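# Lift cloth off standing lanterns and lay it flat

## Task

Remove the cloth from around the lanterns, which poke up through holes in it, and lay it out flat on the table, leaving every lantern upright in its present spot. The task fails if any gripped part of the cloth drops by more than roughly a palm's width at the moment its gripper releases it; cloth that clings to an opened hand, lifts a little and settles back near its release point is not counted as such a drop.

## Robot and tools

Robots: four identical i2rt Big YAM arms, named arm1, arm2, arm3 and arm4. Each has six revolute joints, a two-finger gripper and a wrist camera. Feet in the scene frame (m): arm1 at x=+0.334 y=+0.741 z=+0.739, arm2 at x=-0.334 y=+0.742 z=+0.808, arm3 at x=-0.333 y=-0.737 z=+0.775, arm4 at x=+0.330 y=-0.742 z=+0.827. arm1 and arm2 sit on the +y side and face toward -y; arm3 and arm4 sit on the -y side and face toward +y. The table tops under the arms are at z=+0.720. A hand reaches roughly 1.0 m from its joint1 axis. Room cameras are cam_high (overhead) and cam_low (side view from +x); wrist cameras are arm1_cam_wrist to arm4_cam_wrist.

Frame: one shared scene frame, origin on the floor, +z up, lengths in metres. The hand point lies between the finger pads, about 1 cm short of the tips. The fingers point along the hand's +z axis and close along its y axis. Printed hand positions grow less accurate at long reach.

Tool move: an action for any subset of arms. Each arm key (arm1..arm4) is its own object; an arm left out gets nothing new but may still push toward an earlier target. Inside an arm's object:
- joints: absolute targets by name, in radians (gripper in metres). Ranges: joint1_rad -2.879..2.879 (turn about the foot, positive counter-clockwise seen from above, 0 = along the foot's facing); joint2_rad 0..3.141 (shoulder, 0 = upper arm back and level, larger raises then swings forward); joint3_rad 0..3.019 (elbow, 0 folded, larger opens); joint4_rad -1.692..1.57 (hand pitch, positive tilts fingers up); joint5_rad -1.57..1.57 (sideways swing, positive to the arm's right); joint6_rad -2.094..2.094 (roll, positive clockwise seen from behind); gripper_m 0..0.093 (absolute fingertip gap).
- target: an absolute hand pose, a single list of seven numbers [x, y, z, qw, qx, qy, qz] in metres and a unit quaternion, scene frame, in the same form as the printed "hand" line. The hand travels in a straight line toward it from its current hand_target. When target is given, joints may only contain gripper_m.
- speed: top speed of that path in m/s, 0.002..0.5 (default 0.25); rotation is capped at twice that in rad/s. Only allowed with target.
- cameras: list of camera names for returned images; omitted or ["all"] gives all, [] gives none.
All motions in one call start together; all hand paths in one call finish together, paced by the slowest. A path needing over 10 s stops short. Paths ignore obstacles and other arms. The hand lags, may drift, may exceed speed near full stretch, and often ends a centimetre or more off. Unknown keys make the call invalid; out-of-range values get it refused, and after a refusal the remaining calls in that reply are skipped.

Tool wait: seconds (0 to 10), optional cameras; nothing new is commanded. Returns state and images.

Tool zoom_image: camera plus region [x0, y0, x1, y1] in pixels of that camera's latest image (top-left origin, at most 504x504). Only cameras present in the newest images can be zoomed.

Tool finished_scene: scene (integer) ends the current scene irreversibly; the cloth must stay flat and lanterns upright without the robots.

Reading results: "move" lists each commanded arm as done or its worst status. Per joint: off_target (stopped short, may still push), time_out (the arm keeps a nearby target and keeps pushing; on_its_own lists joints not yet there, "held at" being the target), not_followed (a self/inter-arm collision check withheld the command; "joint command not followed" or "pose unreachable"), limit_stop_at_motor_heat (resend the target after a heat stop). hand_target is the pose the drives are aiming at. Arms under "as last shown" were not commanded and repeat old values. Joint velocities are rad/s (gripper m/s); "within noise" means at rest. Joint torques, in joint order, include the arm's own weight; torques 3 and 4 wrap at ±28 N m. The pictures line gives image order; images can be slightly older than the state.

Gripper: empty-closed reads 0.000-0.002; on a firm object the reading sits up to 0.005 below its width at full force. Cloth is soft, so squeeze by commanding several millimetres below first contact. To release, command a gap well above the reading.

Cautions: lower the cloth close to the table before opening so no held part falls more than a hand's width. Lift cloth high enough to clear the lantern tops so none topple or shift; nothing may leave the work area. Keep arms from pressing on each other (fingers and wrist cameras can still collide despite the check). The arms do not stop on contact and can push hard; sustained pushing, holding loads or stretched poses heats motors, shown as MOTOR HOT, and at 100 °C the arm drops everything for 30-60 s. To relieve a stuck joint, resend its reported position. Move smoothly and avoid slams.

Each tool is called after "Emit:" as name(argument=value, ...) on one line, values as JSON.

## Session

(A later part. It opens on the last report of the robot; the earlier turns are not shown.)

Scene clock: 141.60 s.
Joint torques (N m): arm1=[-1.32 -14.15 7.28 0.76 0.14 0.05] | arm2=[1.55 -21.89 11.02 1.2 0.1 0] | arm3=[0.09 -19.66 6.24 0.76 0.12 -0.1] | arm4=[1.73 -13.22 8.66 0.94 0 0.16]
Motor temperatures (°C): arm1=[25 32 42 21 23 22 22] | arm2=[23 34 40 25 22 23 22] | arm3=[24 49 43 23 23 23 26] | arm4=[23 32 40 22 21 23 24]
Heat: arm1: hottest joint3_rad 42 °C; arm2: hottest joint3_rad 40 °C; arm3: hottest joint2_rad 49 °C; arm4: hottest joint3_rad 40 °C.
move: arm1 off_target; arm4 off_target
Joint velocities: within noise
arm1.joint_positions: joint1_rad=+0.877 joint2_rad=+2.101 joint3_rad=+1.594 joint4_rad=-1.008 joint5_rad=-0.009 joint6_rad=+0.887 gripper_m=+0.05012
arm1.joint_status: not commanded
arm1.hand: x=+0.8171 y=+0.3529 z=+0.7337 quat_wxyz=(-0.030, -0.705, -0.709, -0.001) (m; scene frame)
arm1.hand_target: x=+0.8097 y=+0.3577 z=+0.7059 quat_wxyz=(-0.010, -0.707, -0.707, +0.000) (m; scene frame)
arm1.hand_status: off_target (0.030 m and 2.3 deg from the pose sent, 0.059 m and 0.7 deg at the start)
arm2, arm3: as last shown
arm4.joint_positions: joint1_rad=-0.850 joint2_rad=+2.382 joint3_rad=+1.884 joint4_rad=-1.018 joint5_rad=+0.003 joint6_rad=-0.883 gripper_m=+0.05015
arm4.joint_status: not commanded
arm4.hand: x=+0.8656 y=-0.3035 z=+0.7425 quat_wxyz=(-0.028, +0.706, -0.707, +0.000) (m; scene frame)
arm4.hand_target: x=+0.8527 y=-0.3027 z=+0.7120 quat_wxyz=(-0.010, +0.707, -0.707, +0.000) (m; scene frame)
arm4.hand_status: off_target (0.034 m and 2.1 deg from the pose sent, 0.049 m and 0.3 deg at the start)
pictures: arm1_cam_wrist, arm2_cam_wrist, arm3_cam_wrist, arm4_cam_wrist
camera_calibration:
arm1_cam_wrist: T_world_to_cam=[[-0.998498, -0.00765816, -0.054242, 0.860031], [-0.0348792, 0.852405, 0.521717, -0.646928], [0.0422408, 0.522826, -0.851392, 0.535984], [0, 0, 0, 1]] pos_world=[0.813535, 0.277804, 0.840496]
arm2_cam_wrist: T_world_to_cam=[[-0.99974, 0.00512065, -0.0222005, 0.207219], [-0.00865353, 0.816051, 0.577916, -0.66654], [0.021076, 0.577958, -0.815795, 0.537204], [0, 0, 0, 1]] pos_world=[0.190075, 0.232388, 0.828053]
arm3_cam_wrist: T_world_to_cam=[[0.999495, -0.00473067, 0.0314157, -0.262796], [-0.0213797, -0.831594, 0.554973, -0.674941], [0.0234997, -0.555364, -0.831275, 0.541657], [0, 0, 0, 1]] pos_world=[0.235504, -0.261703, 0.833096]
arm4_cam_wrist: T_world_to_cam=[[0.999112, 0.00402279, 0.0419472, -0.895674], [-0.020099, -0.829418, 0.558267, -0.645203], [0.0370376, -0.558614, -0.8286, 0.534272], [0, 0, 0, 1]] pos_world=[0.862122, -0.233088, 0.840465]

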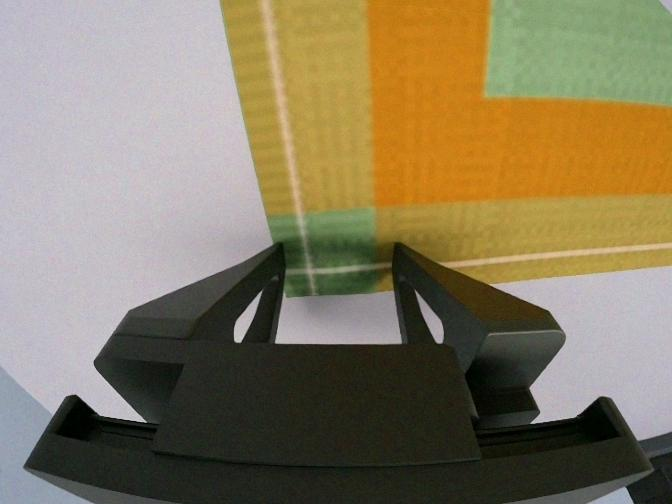

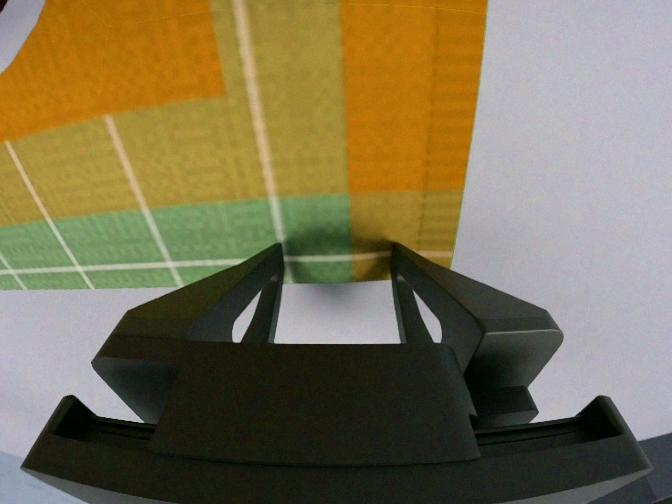

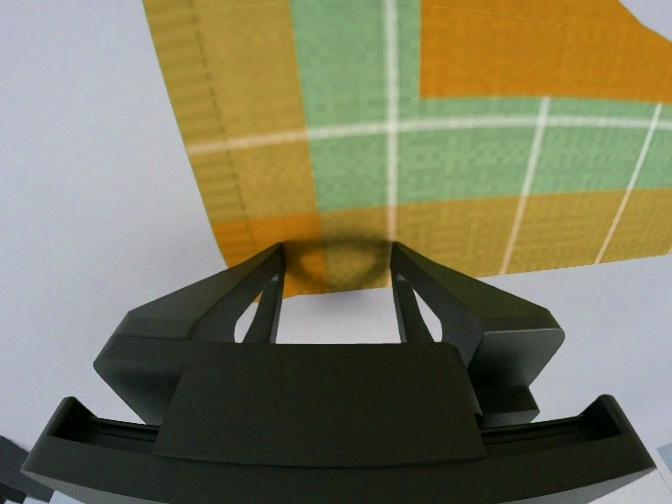

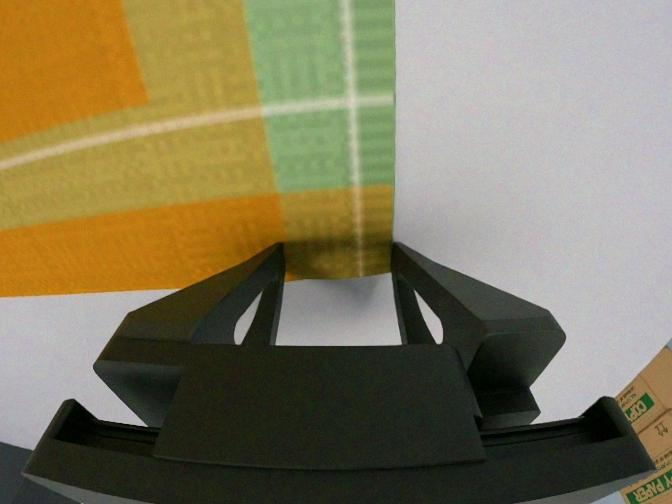

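Emit:
move(arm1={"target": [0.806, 0.358, 0.765, 0.017, 0.707, 0.707, 0.0], "speed": 0.13}, arm4={"target": [0.845, -0.2985, 0.77, -0.017, 0.707, -0.707, 0.0], "speed": 0.13}, cameras=[])

Emit:
move(arm1={"target": [0.803, 0.359, 0.705, 0.01, 0.7071, 0.7071, 0.0], "speed": 0.13}, arm4={"target": [0.8405, -0.3005, 0.711, -0.01, 0.7071, -0.7071, 0.0], "speed": 0.13}, cameras=["arm1_cam_wrist", "arm2_cam_wrist", "arm3_cam_wrist", "arm4_cam_wrist"])

Scene clock: 148.13 s.
Joint torques (N m): arm1=[-2.32 -18.32 8.99 -0.21 0.16 0.03] | arm2=[1.44 -21.83 11.07 1.18 0.1 0] | arm3=[-0.15 -19.84 6.23 0.77 0.12 -0.09] | arm4=[1.61 -16.32 9.11 0.05 -0.05 0.15]
Motor temperatures (°C): arm1=[25 31 42 21 23 22 22] | arm2=[23 34 39 25 22 23 22] | arm3=[24 48 42 23 23 23 26] | arm4=[23 32 39 22 21 23 24]
Heat: arm1: hottest joint3_rad 42 °C; arm2: hottest joint3_rad 39 °C; arm3: hottest joint2_rad 48 °C; arm4: hottest joint3_rad 39 °C.
move: arm1 off_target; arm4 done
Joint velocities: within noise
arm1.joint_positions: joint1_rad=+0.877 joint2_rad=+2.065 joint3_rad=+1.594 joint4_rad=-1.083 joint5_rad=-0.009 joint6_rad=+0.887 gripper_m=+0.05012
arm1.joint_status: not commanded
arm1.hand: x=+0.8064 y=+0.3619 z=+0.7546 quat_wxyz=(-0.011, -0.705, -0.709, +0.001) (m; scene frame)
arm1.hand_target: x=+0.8059 y=+0.3580 z=+0.7649 quat_wxyz=(-0.017, -0.707, -0.707, +0.000) (m; scene frame)
arm1.hand_status: off_target (0.011 m and 0.8 deg from the pose sent, 0.034 m and 1.5 deg at the start)
arm2, arm3: as last shown
arm4.joint_positions: joint1_rad=-0.836 joint2_rad=+2.330 joint3_rad=+1.860 joint4_rad=-1.062 joint5_rad=+0.003 joint6_rad=-0.870 gripper_m=+0.05015
arm4.joint_status: not commanded
arm4.hand: x=+0.8520 y=-0.3032 z=+0.7684 quat_wxyz=(-0.021, +0.707, -0.707, -0.001) (m; scene frame)
arm4.hand_target: x=+0.8451 y=-0.2986 z=+0.7700 quat_wxyz=(-0.017, +0.707, -0.707, +0.000) (m; scene frame)
arm4.hand_status: done (0.009 m and 0.4 deg from the pose sent, 0.035 m and 1.3 deg at the start)
pictures: none
No camera images: "cameras" was empty.

Scene clock: 149.43 s.
Joint torques (N m): arm1=[-2.43 -13.86 7.2 0.72 0.18 0.01] | arm2=[1.44 -21.83 11.04 1.17 0.1 0.01] | arm3=[-0.03 -19.72 6.28 0.83 0.12 -0.1] | arm4=[1.73 -13.16 8.23 0.84 -0.02 0.15]
Motor temperatures (°C): arm1=[25 31 42 21 23 22 22] | arm2=[23 34 39 25 22 23 22] | arm3=[24 48 42 23 23 23 26] | arm4=[23 32 39 22 21 23 24]
Heat: arm1: hottest joint3_rad 42 °C; arm2: hottest joint3_rad 39 °C; arm3: hottest joint2_rad 48 °C; arm4: hottest joint3_rad 39 °C.
move: arm1 off_target; arm4 off_target
Joint velocities: within noise
arm1.joint_positions: joint1_rad=+0.877 joint2_rad=+2.085 joint3_rad=+1.566 joint4_rad=-0.995 joint5_rad=-0.010 joint6_rad=+0.887 gripper_m=+0.05012
arm1.joint_status: not commanded
arm1.hand: x=+0.8119 y=+0.3573 z=+0.7337 quat_wxyz=(-0.030, -0.705, -0.709, -0.001) (m; scene frame)
arm1.hand_target: x=+0.8023 y=+0.3596 z=+0.7059 quat_wxyz=(-0.010, -0.707, -0.707, +0.000) (m; scene frame)
arm1.hand_status: off_target (0.030 m and 2.4 deg from the pose sent, 0.050 m and 0.3 deg at the start)
arm2, arm3: as last shown
arm4.joint_positions: joint1_rad=-0.836 joint2_rad=+2.362 joint3_rad=+1.843 joint4_rad=-0.992 joint5_rad=+0.004 joint6_rad=-0.869 gripper_m=+0.05015
arm4.joint_status: not commanded
arm4.hand: x=+0.8545 y=-0.3009 z=+0.7424 quat_wxyz=(-0.031, +0.706, -0.708, +0.001) (m; scene frame)
arm4.hand_target: x=+0.8400 y=-0.3016 z=+0.7120 quat_wxyz=(-0.010, +0.707, -0.707, +0.000) (m; scene frame)
arm4.hand_status: off_target (0.034 m and 2.4 deg from the pose sent, 0.059 m and 1.2 deg at the start)
pictures: arm1_cam_wrist, arm2_cam_wrist, arm3_cam_wrist, arm4_cam_wrist
camera_calibration:
arm1_cam_wrist: T_world_to_cam=[[-0.998439, -0.0077084, -0.0553127, 0.855663], [-0.0354865, 0.852344, 0.521777, -0.650344], [0.0431234, 0.522925, -0.851287, 0.533119], [0, 0, 0, 1]] pos_world=[0.808259, 0.282131, 0.840501]
arm2_cam_wrist: T_world_to_cam=[[-0.99974, 0.00512065, -0.0222005, 0.207219], [-0.00865353, 0.816051, 0.577916, -0.66654], [0.021076, 0.577958, -0.815795, 0.537204], [0, 0, 0, 1]] pos_world=[0.190075, 0.232388, 0.828053]
arm3_cam_wrist: T_world_to_cam=[[0.999495, -0.00473067, 0.0314157, -0.262796], [-0.0213797, -0.831594, 0.554973, -0.674941], [0.0234997, -0.555364, -0.831275, 0.541657], [0, 0, 0, 1]] pos_world=[0.235504, -0.261703, 0.833096]
arm4_cam_wrist: T_world_to_cam=[[0.998947, 0.0030597, 0.0457736, -0.8876], [-0.0229082, -0.831199, 0.555502, -0.639277], [0.0397467, -0.555966, -0.830254, 0.535695], [0, 0, 0, 1]] pos_world=[0.850729, -0.230823, 0.840512]

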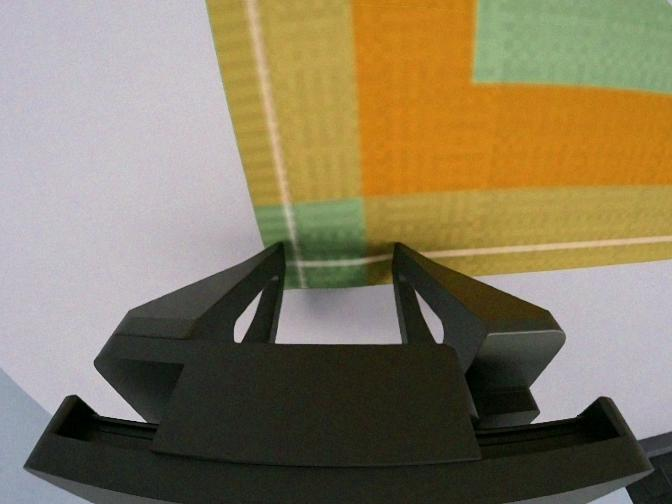

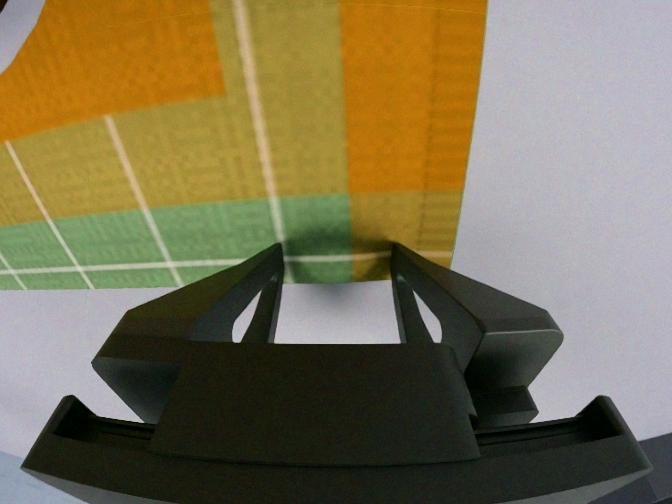

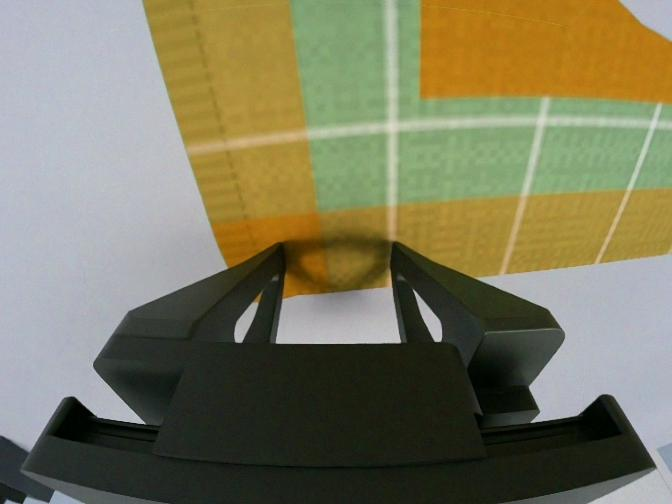

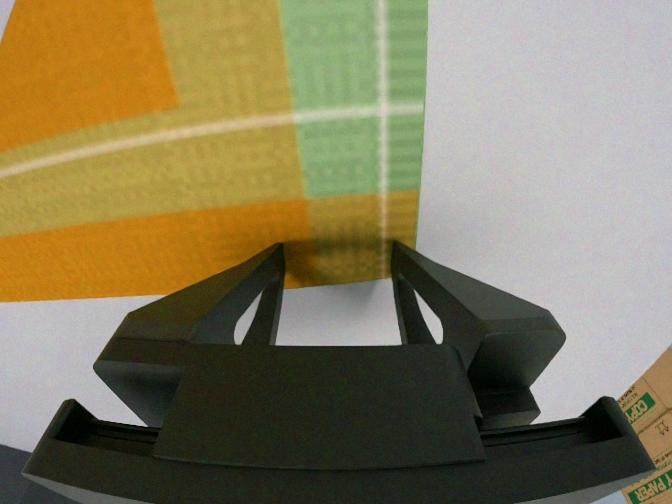

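Emit:
move(arm1={"joints": {"gripper_m": 0.0}}, arm2={"joints": {"gripper_m": 0.0}}, arm3={"joints": {"gripper_m": 0.0}}, arm4={"joints": {"gripper_m": 0.0}}, cameras=[])

Emit:
move(arm1={"target": [0.8165, 0.3535, 0.8, 0.01, 0.7071, 0.7071, 0.0], "speed": 0.13}, arm2={"target": [0.194, 0.3023, 0.8, 0.01, 0.7071, 0.7071, 0.0], "speed": 0.13}, arm3={"target": [0.2439, -0.3331, 0.8, -0.01, 0.7071, -0.7071, 0.0], "speed": 0.13}, arm4={"target": [0.859, -0.297, 0.8, -0.01, 0.7071, -0.7071, 0.0], "speed": 0.13}, cameras=["all"])

Emit:
zoom_image(camera="cam_low", region=[200, 160, 700, 400])

Emit:
zoom_image(camera="cam_high", region=[430, 150, 650, 340])

Scene clock: 161.27 s.
Joint torques (N m): arm1=[-1.79 -14.56 7.39 0.59 0.17 0.03] | arm2=[2.14 -21.95 10.59 0.84 0.06 0] | arm3=[0.09 -19.78 6.26 0.36 0.02 -0.1] | arm4=[1.61 -13.16 8.24 0.83 -0.05 0.15]
Motor temperatures (°C): arm1=[25 32 41 21 23 22 22] | arm2=[23 34 39 25 22 23 22] | arm3=[24 47 42 23 23 23 26] | arm4=[23 32 37 22 21 23 24]
Heat: arm1: hottest joint3_rad 41 °C; arm2: hottest joint3_rad 39 °C; arm3: hottest joint2_rad 47 °C; arm4: hottest joint3_rad 37 °C.
move: arm1 done; arm2 done; arm3 done; arm4 done
Joint velocities: within noise
arm1.joint_positions: joint1_rad=+0.875 joint2_rad=+2.085 joint3_rad=+1.566 joint4_rad=-0.993 joint5_rad=-0.010 joint6_rad=+0.887 gripper_m=+0.00086
arm1.joint_status: all done
arm1.hand: x=+0.8116 y=+0.3560 z=+0.7338 quat_wxyz=(-0.032, -0.706, -0.708, -0.002) (m; scene frame)
arm1.hand_target: x=+0.8024 y=+0.3597 z=+0.7059 quat_wxyz=(-0.010, -0.707, -0.707, +0.000) (m; scene frame)
arm1.hand_status: not commanded
arm2.joint_positions: joint1_rad=+0.891 joint2_rad=+2.359 joint3_rad=+1.873 joint4_rad=-1.049 joint5_rad=+0.005 joint6_rad=+0.877 gripper_m=+0.00104
arm2.joint_status: all done
arm2.hand: x=+0.1925 y=+0.3034 z=+0.7320 quat_wxyz=(-0.017, -0.707, -0.707, -0.001) (m; scene frame)
arm2.hand_target: x=+0.1987 y=+0.3061 z=+0.7056 quat_wxyz=(-0.010, -0.707, -0.707, +0.000) (m; scene frame)
arm2.hand_status: not commanded
arm3.joint_positions: joint1_rad=-0.998 joint2_rad=+2.362 joint3_rad=+1.952 joint4_rad=-1.112 joint5_rad=+0.000 joint6_rad=-0.953 gripper_m=+0.00161
arm3.joint_status: all done
arm3.hand: x=+0.2417 y=-0.3351 z=+0.7330 quat_wxyz=(-0.029, +0.704, -0.709, +0.004) (m; scene frame)
arm3.hand_target: x=+0.2352 y=-0.3415 z=+0.7055 quat_wxyz=(-0.010, +0.707, -0.707, +0.000) (m; scene frame)
arm3.hand_status: not commanded
arm4.joint_positions: joint1_rad=-0.834 joint2_rad=+2.362 joint3_rad=+1.843 joint4_rad=-0.992 joint5_rad=+0.005 joint6_rad=-0.868 gripper_m=+0.00066
arm4.joint_status: all done
arm4.hand: x=+0.8538 y=-0.3000 z=+0.7424 quat_wxyz=(-0.031, +0.706, -0.707, +0.001) (m; scene frame)
arm4.hand_target: x=+0.8400 y=-0.3015 z=+0.7120 quat_wxyz=(-0.010, +0.707, -0.707, +0.000) (m; scene frame)
arm4.hand_status: not commanded
pictures: none
No camera images: "cameras" was empty.

Scene clock: 162.73 s.
Joint torques (N m): arm1=[-1.08 -17.85 12.94 -0.24 0.06 0.04] | arm2=[0.91 -26.87 12.4 -0.36 -0.02 -0.08] | arm3=[-0.15 -25.58 10.32 -0.69 0.18 -0.07] | arm4=[0.5 -16.03 13.01 -0.06 -0.08 0.04]
Motor temperatures (°C): arm1=[25 32 41 21 23 22 22] | arm2=[23 34 39 25 22 23 22] | arm3=[24 48 42 23 23 23 26] | arm4=[23 32 38 22 21 23 24]
Heat: arm1: hottest joint3_rad 41 °C; arm2: hottest joint3_rad 39 °C; arm3: hottest joint2_rad 48 °C; arm4: hottest joint3_rad 38 °C.
move: arm1 off_target; arm2 off_target; arm3 off_target; arm4 off_target
Joint velocities: within noise
arm1.joint_positions: joint1_rad=+0.872 joint2_rad=+2.058 joint3_rad=+1.643 joint4_rad=-1.196 joint5_rad=-0.008 joint6_rad=+0.887 gripper_m=+0.00083
arm1.joint_status: not commanded
arm1.hand: x=+0.7993 y=+0.3642 z=+0.7756 quat_wxyz=(+0.018, -0.707, -0.707, +0.004) (m; scene frame)
arm1.hand_target: x=+0.8155 y=+0.3543 z=+0.8004 quat_wxyz=(-0.010, -0.707, -0.707, +0.000) (m; scene frame)
arm1.hand_status: off_target (0.032 m and 3.2 deg from the pose sent, 0.066 m and 2.5 deg at the start)
arm2.joint_positions: joint1_rad=+0.891 joint2_rad=+2.294 joint3_rad=+1.888 joint4_rad=-1.180 joint5_rad=+0.007 joint6_rad=+0.877 gripper_m=+0.00095
arm2.joint_status: not commanded
arm2.hand: x=+0.1812 y=+0.3118 z=+0.7796 quat_wxyz=(+0.008, -0.707, -0.707, +0.002) (m; scene frame)
arm2.hand_target: x=+0.1934 y=+0.3029 z=+0.8003 quat_wxyz=(-0.010, -0.707, -0.707, +0.000) (m; scene frame)
arm2.hand_status: off_target (0.026 m and 2.1 deg from the pose sent, 0.068 m and 0.8 deg at the start)
arm3.joint_positions: joint1_rad=-0.990 joint2_rad=+2.360 joint3_rad=+2.024 joint4_rad=-1.289 joint5_rad=-0.004 joint6_rad=-0.953 gripper_m=+0.00150
arm3.joint_status: not commanded
arm3.hand: x=+0.2254 y=-0.3391 z=+0.7601 quat_wxyz=(+0.021, +0.707, -0.707, -0.007) (m; scene frame)
arm3.hand_target: x=+0.2425 y=-0.3341 z=+0.8000 quat_wxyz=(-0.010, +0.707, -0.707, +0.000) (m; scene frame)
arm3.hand_status: off_target (0.044 m and 3.6 deg from the pose sent, 0.067 m and 2.3 deg at the start)
arm4.joint_positions: joint1_rad=-0.834 joint2_rad=+2.328 joint3_rad=+1.908 joint4_rad=-1.165 joint5_rad=+0.005 joint6_rad=-0.868 gripper_m=+0.00066
arm4.joint_status: not commanded
arm4.hand: x=+0.8471 y=-0.3058 z=+0.7858 quat_wxyz=(+0.006, +0.707, -0.707, -0.002) (m; scene frame)
arm4.hand_target: x=+0.8585 y=-0.2974 z=+0.8003 quat_wxyz=(-0.010, +0.707, -0.707, +0.000) (m; scene frame)
arm4.hand_status: off_target (0.020 m and 1.8 deg from the pose sent, 0.058 m and 2.4 deg at the start)
pictures: arm1_cam_wrist, arm2_cam_wrist, arm3_cam_wrist, arm4_cam_wrist, cam_high, cam_low
camera_calibration:
arm1_cam_wrist: T_world_to_cam=[[-0.999783, -0.000769439, 0.020813, 0.784928], [0.0112873, 0.81982, 0.57251, -0.743461], [-0.0175035, 0.572621, -0.819633, 0.571441], [0, 0, 0, 1]] pos_world=[0.803152, 0.282889, 0.877674]
arm2_cam_wrist: T_world_to_cam=[[-0.999945, 0.00552256, 0.00896586, 0.175714], [0.00977826, 0.802945, 0.595973, -0.712602], [-0.00390779, 0.596028, -0.802954, 0.562619], [0, 0, 0, 1]] pos_world=[0.184871, 0.235874, 0.874873]
arm3_cam_wrist: T_world_to_cam=[[0.999074, 0.00319556, -0.0429029, -0.190821], [0.0281687, -0.802342, 0.5962, -0.725085], [-0.0325176, -0.596856, -0.801689, 0.5393], [0, 0, 0, 1]] pos_world=[0.228605, -0.259271, 0.856459]
arm4_cam_wrist: T_world_to_cam=[[0.999925, 0.00637252, -0.0104847, -0.837735], [0.0113624, -0.803397, 0.595335, -0.719485], [-0.00462961, -0.595409, -0.803409, 0.57383], [0, 0, 0, 1]] pos_world=[0.848504, -0.231031, 0.880571]

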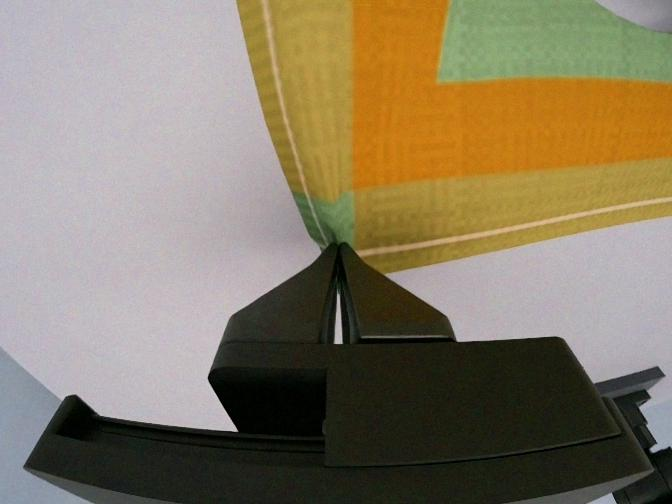

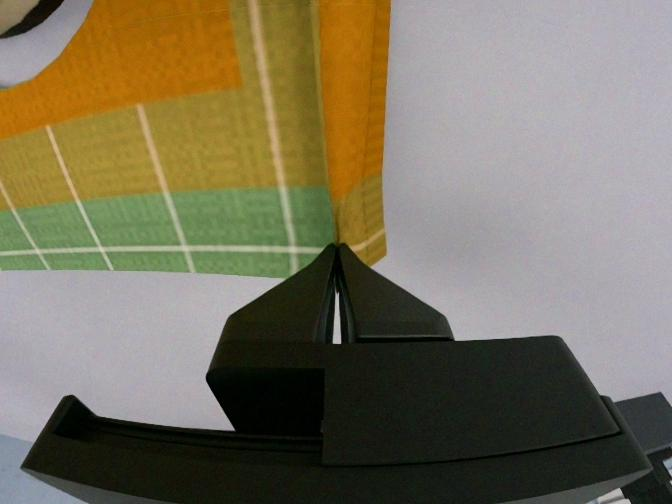

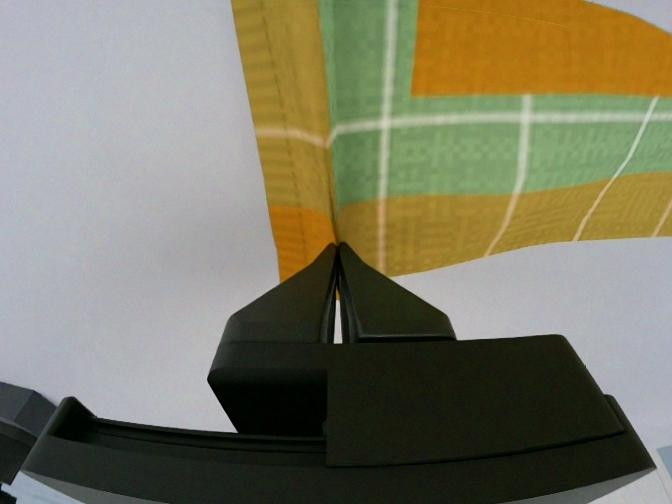

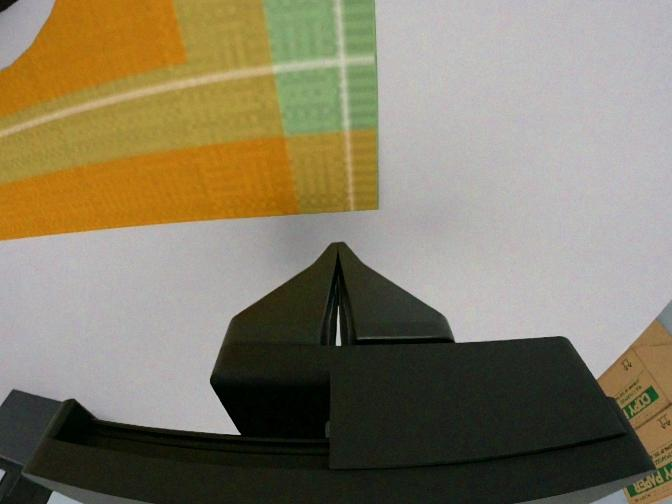

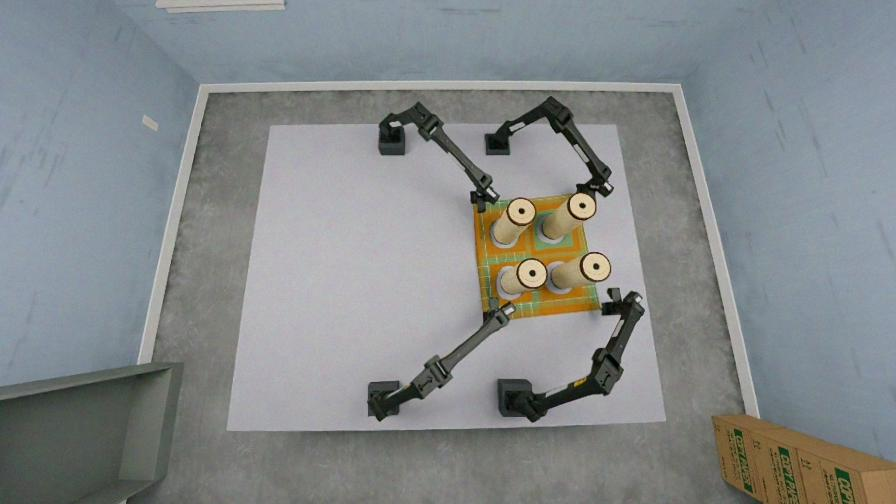

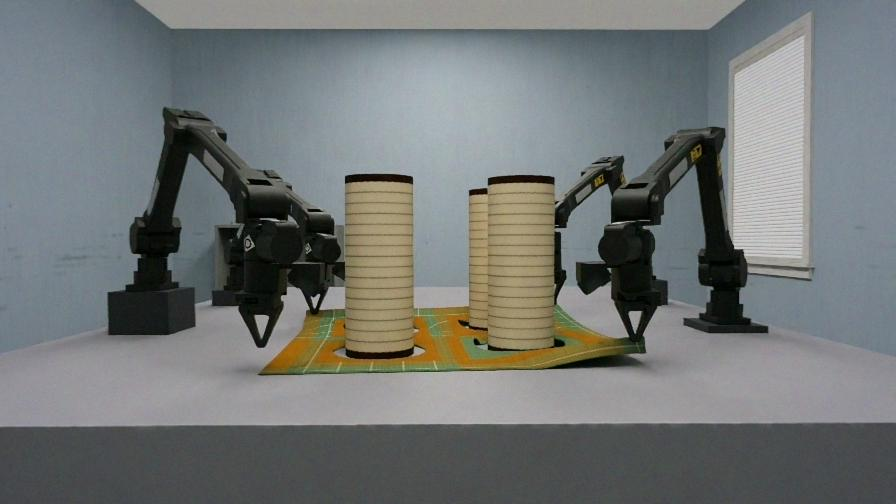

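Scaled by 1.008.

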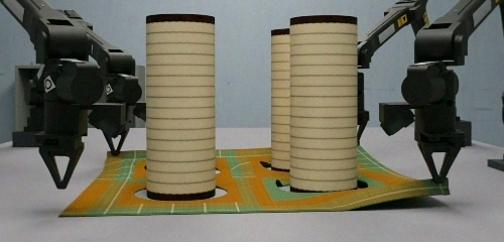

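Scaled by 2.291.

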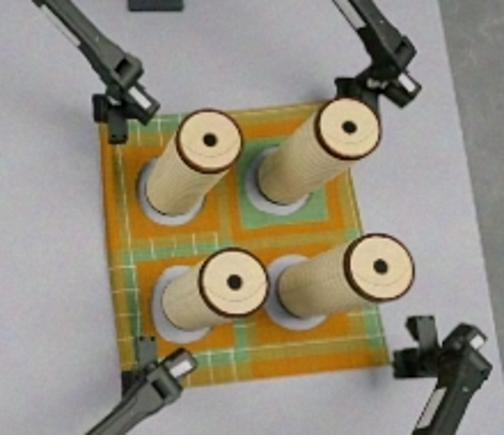

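Emit:
move(arm4={"target": [0.825, -0.2935, 0.775, 0.01, 0.7071, -0.7071, 0.0], "speed": 0.13, "joints": {"gripper_m": 0.05}}, cameras=[])

Emit:
move(arm4={"target": [0.82, -0.2935, 0.703, 0.02, 0.7071, -0.7071, 0.0], "speed": 0.13}, cameras=["arm4_cam_wrist"])

Scene clock: 177.50 s.
Joint torques (N m): arm1=[-1.03 -18.26 13.15 -0.21 0.09 0.09] | arm2=[0.73 -27.11 12.37 -0.39 -0.01 -0.07] | arm3=[-0.38 -25.7 10.32 -0.72 0.18 -0.08] | arm4=[1.67 -15.91 9.02 0.65 -0.02 0.14]
Motor temperatures (°C): arm1=[25 34 44 21 23 22 23] | arm2=[23 37 41 25 22 23 23] | arm3=[24 48 43 23 23 23 27] | arm4=[23 31 40 22 21 23 25]
Heat: arm1: hottest joint3_rad 44 °C; arm2: hottest joint3_rad 41 °C; arm3: hottest joint2_rad 48 °C; arm4: hottest joint3_rad 40 °C.
move: arm4 done
Joint velocities: within noise
arm1, arm2, arm3: as last shown
arm3.joint_positions: joint1_rad=-0.990 joint2_rad=+2.360 joint3_rad=+2.024 joint4_rad=-1.290 joint5_rad=-0.004 joint6_rad=-0.953 gripper_m=+0.00150
arm3.hand: x=+0.2253 y=-0.3392 z=+0.7601 quat_wxyz=(+0.021, +0.707, -0.707, -0.007) (m; scene frame)
arm4.joint_positions: joint1_rad=-0.806 joint2_rad=+2.328 joint3_rad=+1.870 joint4_rad=-1.147 joint5_rad=+0.006 joint6_rad=-0.844 gripper_m=+0.04986
arm4.joint_status: all done
arm4.hand: x=+0.8268 y=-0.2991 z=+0.7732 quat_wxyz=(+0.016, +0.708, -0.706, -0.002) (m; scene frame)
arm4.hand_target: x=+0.8250 y=-0.2935 z=+0.7751 quat_wxyz=(+0.010, +0.707, -0.707, +0.000) (m; scene frame)
arm4.hand_status: done (0.006 m and 0.7 deg from the pose sent, 0.028 m and 0.5 deg at the start)
pictures: none
No camera images: "cameras" was empty.

Scene clock: 178.80 s.
Joint torques (N m): arm1=[-1.32 -17.55 13.08 -0.23 0.1 0.05] | arm2=[0.79 -27.22 12.33 -0.43 -0.02 -0.07] | arm3=[-0.44 -25.7 10.32 -0.68 0.19 -0.06] | arm4=[1.67 -12.45 8.21 0.79 -0.21 0.15]
Motor temperatures (°C): arm1=[25 34 45 21 23 22 23] | arm2=[23 37 41 25 22 23 23] | arm3=[24 48 44 23 23 23 27] | arm4=[23 31 39 22 21 23 25]
Heat: arm1: hottest joint3_rad 45 °C; arm2: hottest joint3_rad 41 °C; arm3: hottest joint2_rad 48 °C; arm4: hottest joint3_rad 39 °C.
move: arm4 off_target
Joint velocities: within noise
arm1, arm2, arm3: as last shown
arm4.joint_positions: joint1_rad=-0.806 joint2_rad=+2.373 joint3_rad=+1.861 joint4_rad=-1.049 joint5_rad=+0.012 joint6_rad=-0.839 gripper_m=+0.04986
arm4.joint_status: not commanded
arm4.hand: x=+0.8354 y=-0.2918 z=+0.7411 quat_wxyz=(-0.006, +0.707, -0.708, +0.002) (m; scene frame)
arm4.hand_target: x=+0.8191 y=-0.2948 z=+0.7044 quat_wxyz=(+0.020, +0.707, -0.707, +0.000) (m; scene frame)
arm4.hand_status: off_target (0.041 m and 3.0 deg from the pose sent, 0.071 m and 0.6 deg at the start)
pictures: arm4_cam_wrist
camera_calibration:
arm4_cam_wrist: T_world_to_cam=[[0.999903, 0.00502216, 0.0129625, -0.844387], [-0.00354046, -0.80971, 0.586819, -0.66456], [0.0134429, -0.586808, -0.809614, 0.538148], [0, 0, 0, 1]] pos_world=[0.834718, -0.218071, 0.836614]

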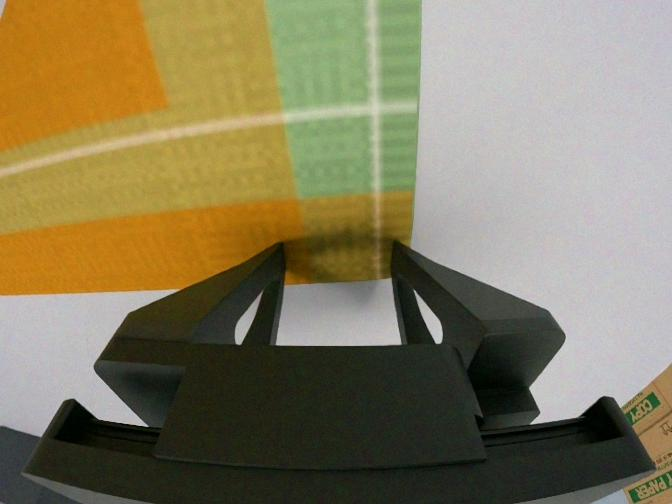

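Emit:
move(arm4={"joints": {"gripper_m": 0.0}}, cameras=["arm4_cam_wrist"])

Scene clock: 180.47 s.
Joint torques (N m): arm1=[-1.61 -18.32 13.04 -0.24 0.04 0.06] | arm2=[0.79 -27.28 12.3 -0.39 -0.02 -0.07] | arm3=[-0.26 -25.64 10.29 -0.68 0.19 -0.06] | arm4=[1.61 -12.45 8.2 0.65 -0.19 0.15]
Motor temperatures (°C): arm1=[25 34 45 21 23 22 23] | arm2=[23 38 41 25 22 23 23] | arm3=[24 49 44 23 23 23 27] | arm4=[23 31 39 22 21 23 25]
Heat: arm1: hottest joint3_rad 45 °C; arm2: hottest joint3_rad 41 °C; arm3: hottest joint2_rad 49 °C; arm4: hottest joint3_rad 39 °C.
move: arm4 done
Joint velocities: within noise
arm1, arm2, arm3: as last shown
arm4.joint_positions: joint1_rad=-0.806 joint2_rad=+2.372 joint3_rad=+1.861 joint4_rad=-1.047 joint5_rad=+0.011 joint6_rad=-0.838 gripper_m=+0.00217
arm4.joint_status: all done
arm4.hand: x=+0.8359 y=-0.2913 z=+0.7416 quat_wxyz=(-0.007, +0.706, -0.708, +0.002) (m; scene frame)
arm4.hand_target: x=+0.8192 y=-0.2949 z=+0.7045 quat_wxyz=(+0.020, +0.707, -0.707, +0.000) (m; scene frame)
arm4.hand_status: not commanded
pictures: arm4_cam_wrist
camera_calibration:
arm4_cam_wrist: T_world_to_cam=[[0.999881, 0.00459693, 0.0147039, -0.846224], [-0.00487655, -0.810922, 0.585133, -0.662462], [0.0146135, -0.585136, -0.810804, 0.539218], [0, 0, 0, 1]] pos_world=[0.835013, -0.2178, 0.837271]

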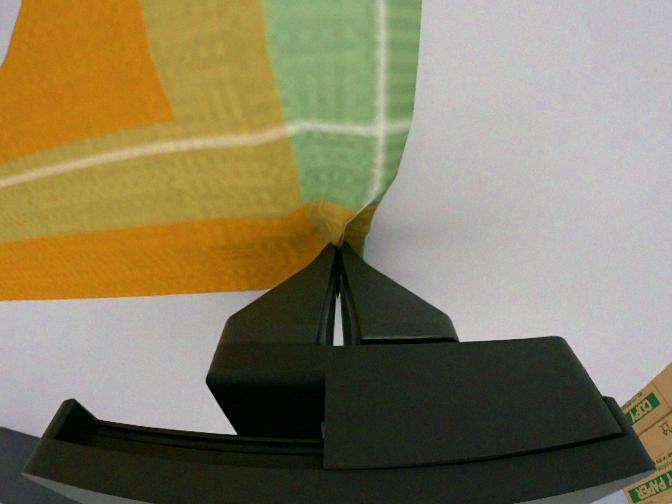

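Emit:
move(arm4={"target": [0.852, -0.298, 0.8, 0.0, 0.7071, -0.7071, 0.0], "speed": 0.13}, cameras=["arm1_cam_wrist", "arm2_cam_wrist", "arm3_cam_wrist", "arm4_cam_wrist", "cam_high", "cam_low"])

Emit:
zoom_image(camera="cam_high", region=[430, 150, 650, 340])

Emit:
zoom_image(camera="cam_low", region=[220, 240, 700, 400])

Scene clock: 205.03 s.
Joint torques (N m): arm1=[-1.03 -17.67 12.98 -0.2 0.03 0.08] | arm2=[0.85 -27.16 12.37 -0.4 -0.01 -0.07] | arm3=[-0.32 -25.7 10.25 -0.7 0.18 -0.07] | arm4=[-1.08 -16.32 12.97 -0.09 -0.15 -0.08]
Motor temperatures (°C): arm1=[25 36 47 21 23 22 24] | arm2=[23 40 43 25 22 23 23] | arm3=[24 50 46 23 23 23 27] | arm4=[23 32 37 22 21 23 26]
Heat: arm1: hottest joint3_rad 47 °C; arm2: hottest joint3_rad 43 °C; arm3: hottest joint2_rad 50 °C; arm4: hottest joint3_rad 37 °C.
move: arm4 off_target
Joint velocities: within noise
arm1.joint_positions: joint1_rad=+0.872 joint2_rad=+2.058 joint3_rad=+1.643 joint4_rad=-1.196 joint5_rad=-0.007 joint6_rad=+0.887 gripper_m=+0.00083
arm1.joint_status: not commanded
arm1.hand: x=+0.7990 y=+0.3639 z=+0.7756 quat_wxyz=(+0.018, -0.707, -0.707, +0.005) (m; scene frame)
arm1.hand_target: x=+0.8154 y=+0.3542 z=+0.8004 quat_wxyz=(-0.010, -0.707, -0.707, +0.000) (m; scene frame)
arm1.hand_status: not commanded
arm2, arm3: as last shown
arm4.joint_positions: joint1_rad=-0.810 joint2_rad=+2.326 joint3_rad=+1.900 joint4_rad=-1.181 joint5_rad=+0.009 joint6_rad=-0.851 gripper_m=+0.00217
arm4.joint_status: not commanded
arm4.hand: x=+0.8317 y=-0.2987 z=+0.7846 quat_wxyz=(+0.017, +0.710, -0.704, -0.001) (m; scene frame)
arm4.hand_target: x=+0.8514 y=-0.2985 z=+0.8003 quat_wxyz=(+0.000, +0.707, -0.707, +0.000) (m; scene frame)
arm4.hand_status: off_target (0.026 m and 2.0 deg from the pose sent, 0.061 m and 0.9 deg at the start)
pictures: arm1_cam_wrist, arm2_cam_wrist, arm3_cam_wrist, arm4_cam_wrist, cam_high, cam_low
camera_calibration:
arm1_cam_wrist: T_world_to_cam=[[-0.999768, -0.000410302, 0.0215314, 0.783959], [0.0119773, 0.820324, 0.571774, -0.743353], [-0.0178973, 0.571899, -0.820129, 0.57259], [0, 0, 0, 1]] pos_world=[0.802929, 0.282649, 0.877748]
arm2_cam_wrist: T_world_to_cam=[[-0.999945, 0.00552256, 0.00896586, 0.175714], [0.00977826, 0.802945, 0.595973, -0.712602], [-0.00390779, 0.596028, -0.802954, 0.562619], [0, 0, 0, 1]] pos_world=[0.184871, 0.235874, 0.874873]
arm3_cam_wrist: T_world_to_cam=[[0.999061, 0.0031869, -0.043214, -0.190508], [0.0283547, -0.80221, 0.596369, -0.725254], [-0.0327661, -0.597034, -0.801547, 0.539156], [0, 0, 0, 1]] pos_world=[0.228559, -0.259305, 0.856445]
arm4_cam_wrist: T_world_to_cam=[[0.999601, 0.013572, -0.0247803, -0.808758], [0.0258714, -0.792171, 0.609751, -0.732864], [-0.0113547, -0.610148, -0.792206, 0.569365], [0, 0, 0, 1]] pos_world=[0.83386, -0.22218, 0.877877]

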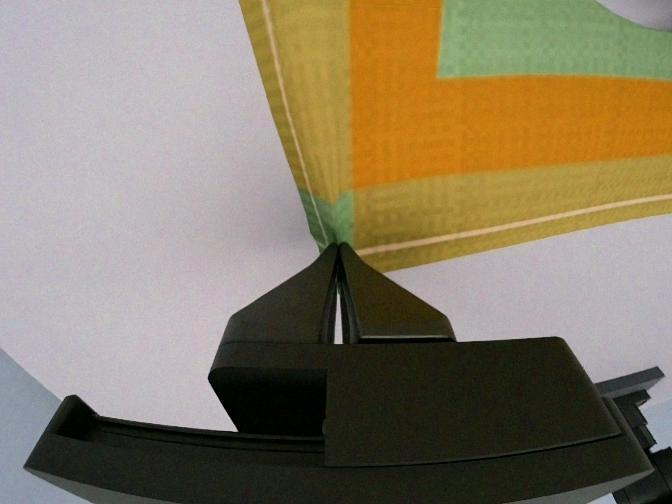

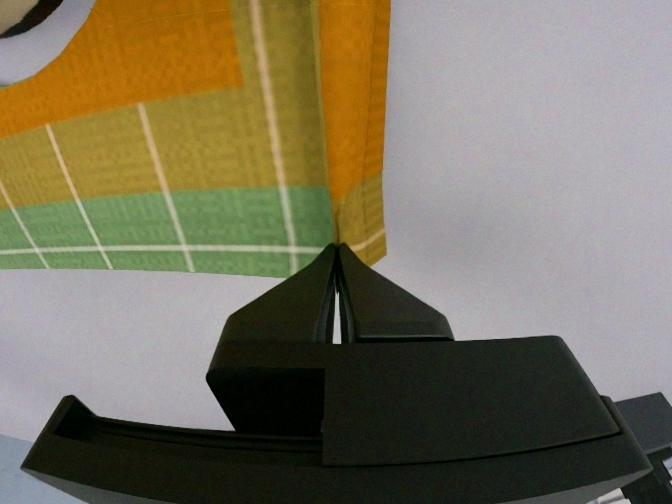

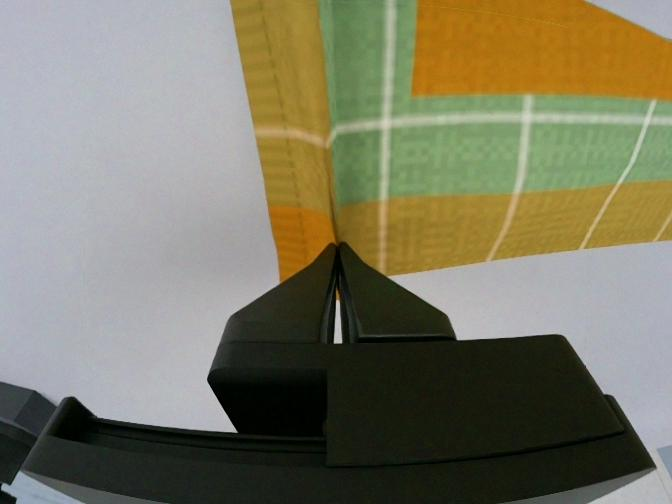

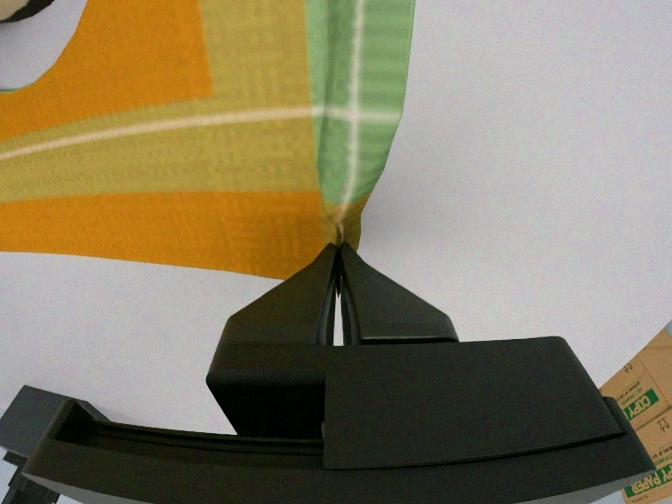

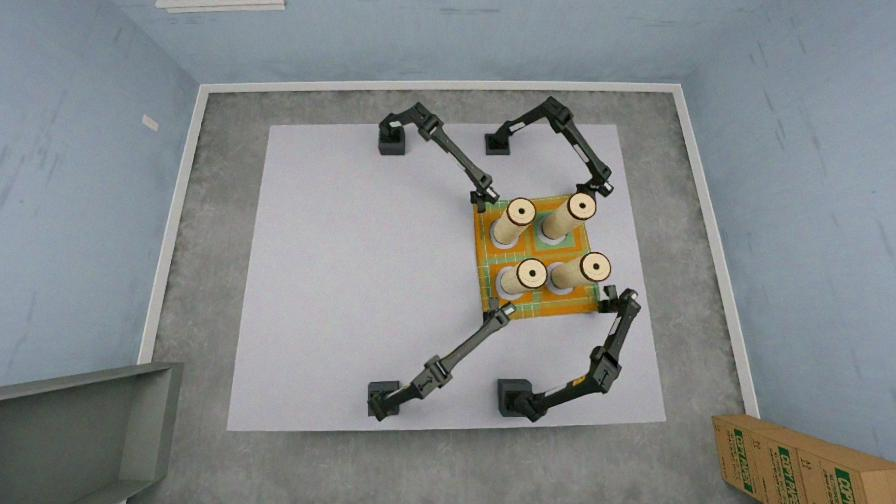

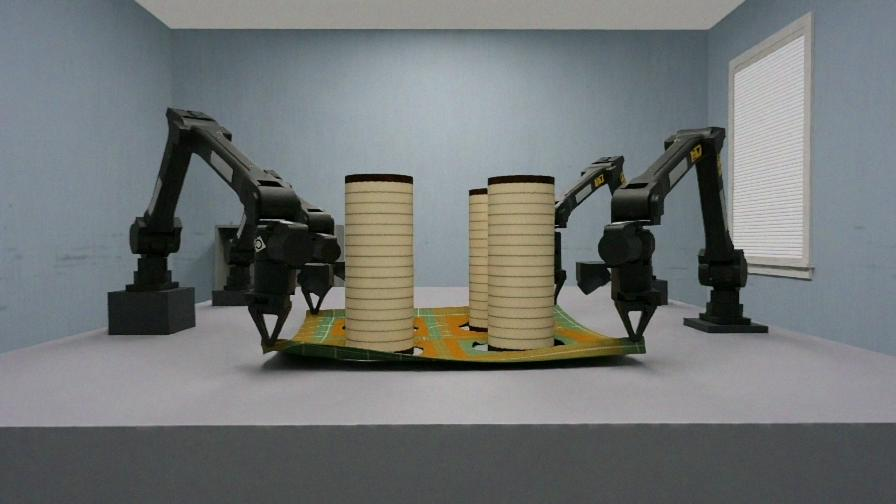

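Scaled by 2.291.

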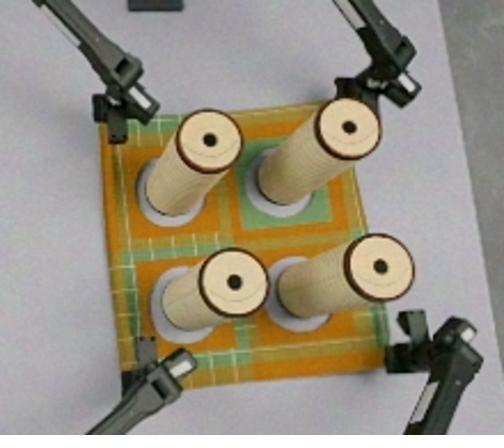

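Scaled by 1.050.

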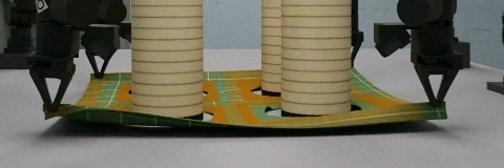

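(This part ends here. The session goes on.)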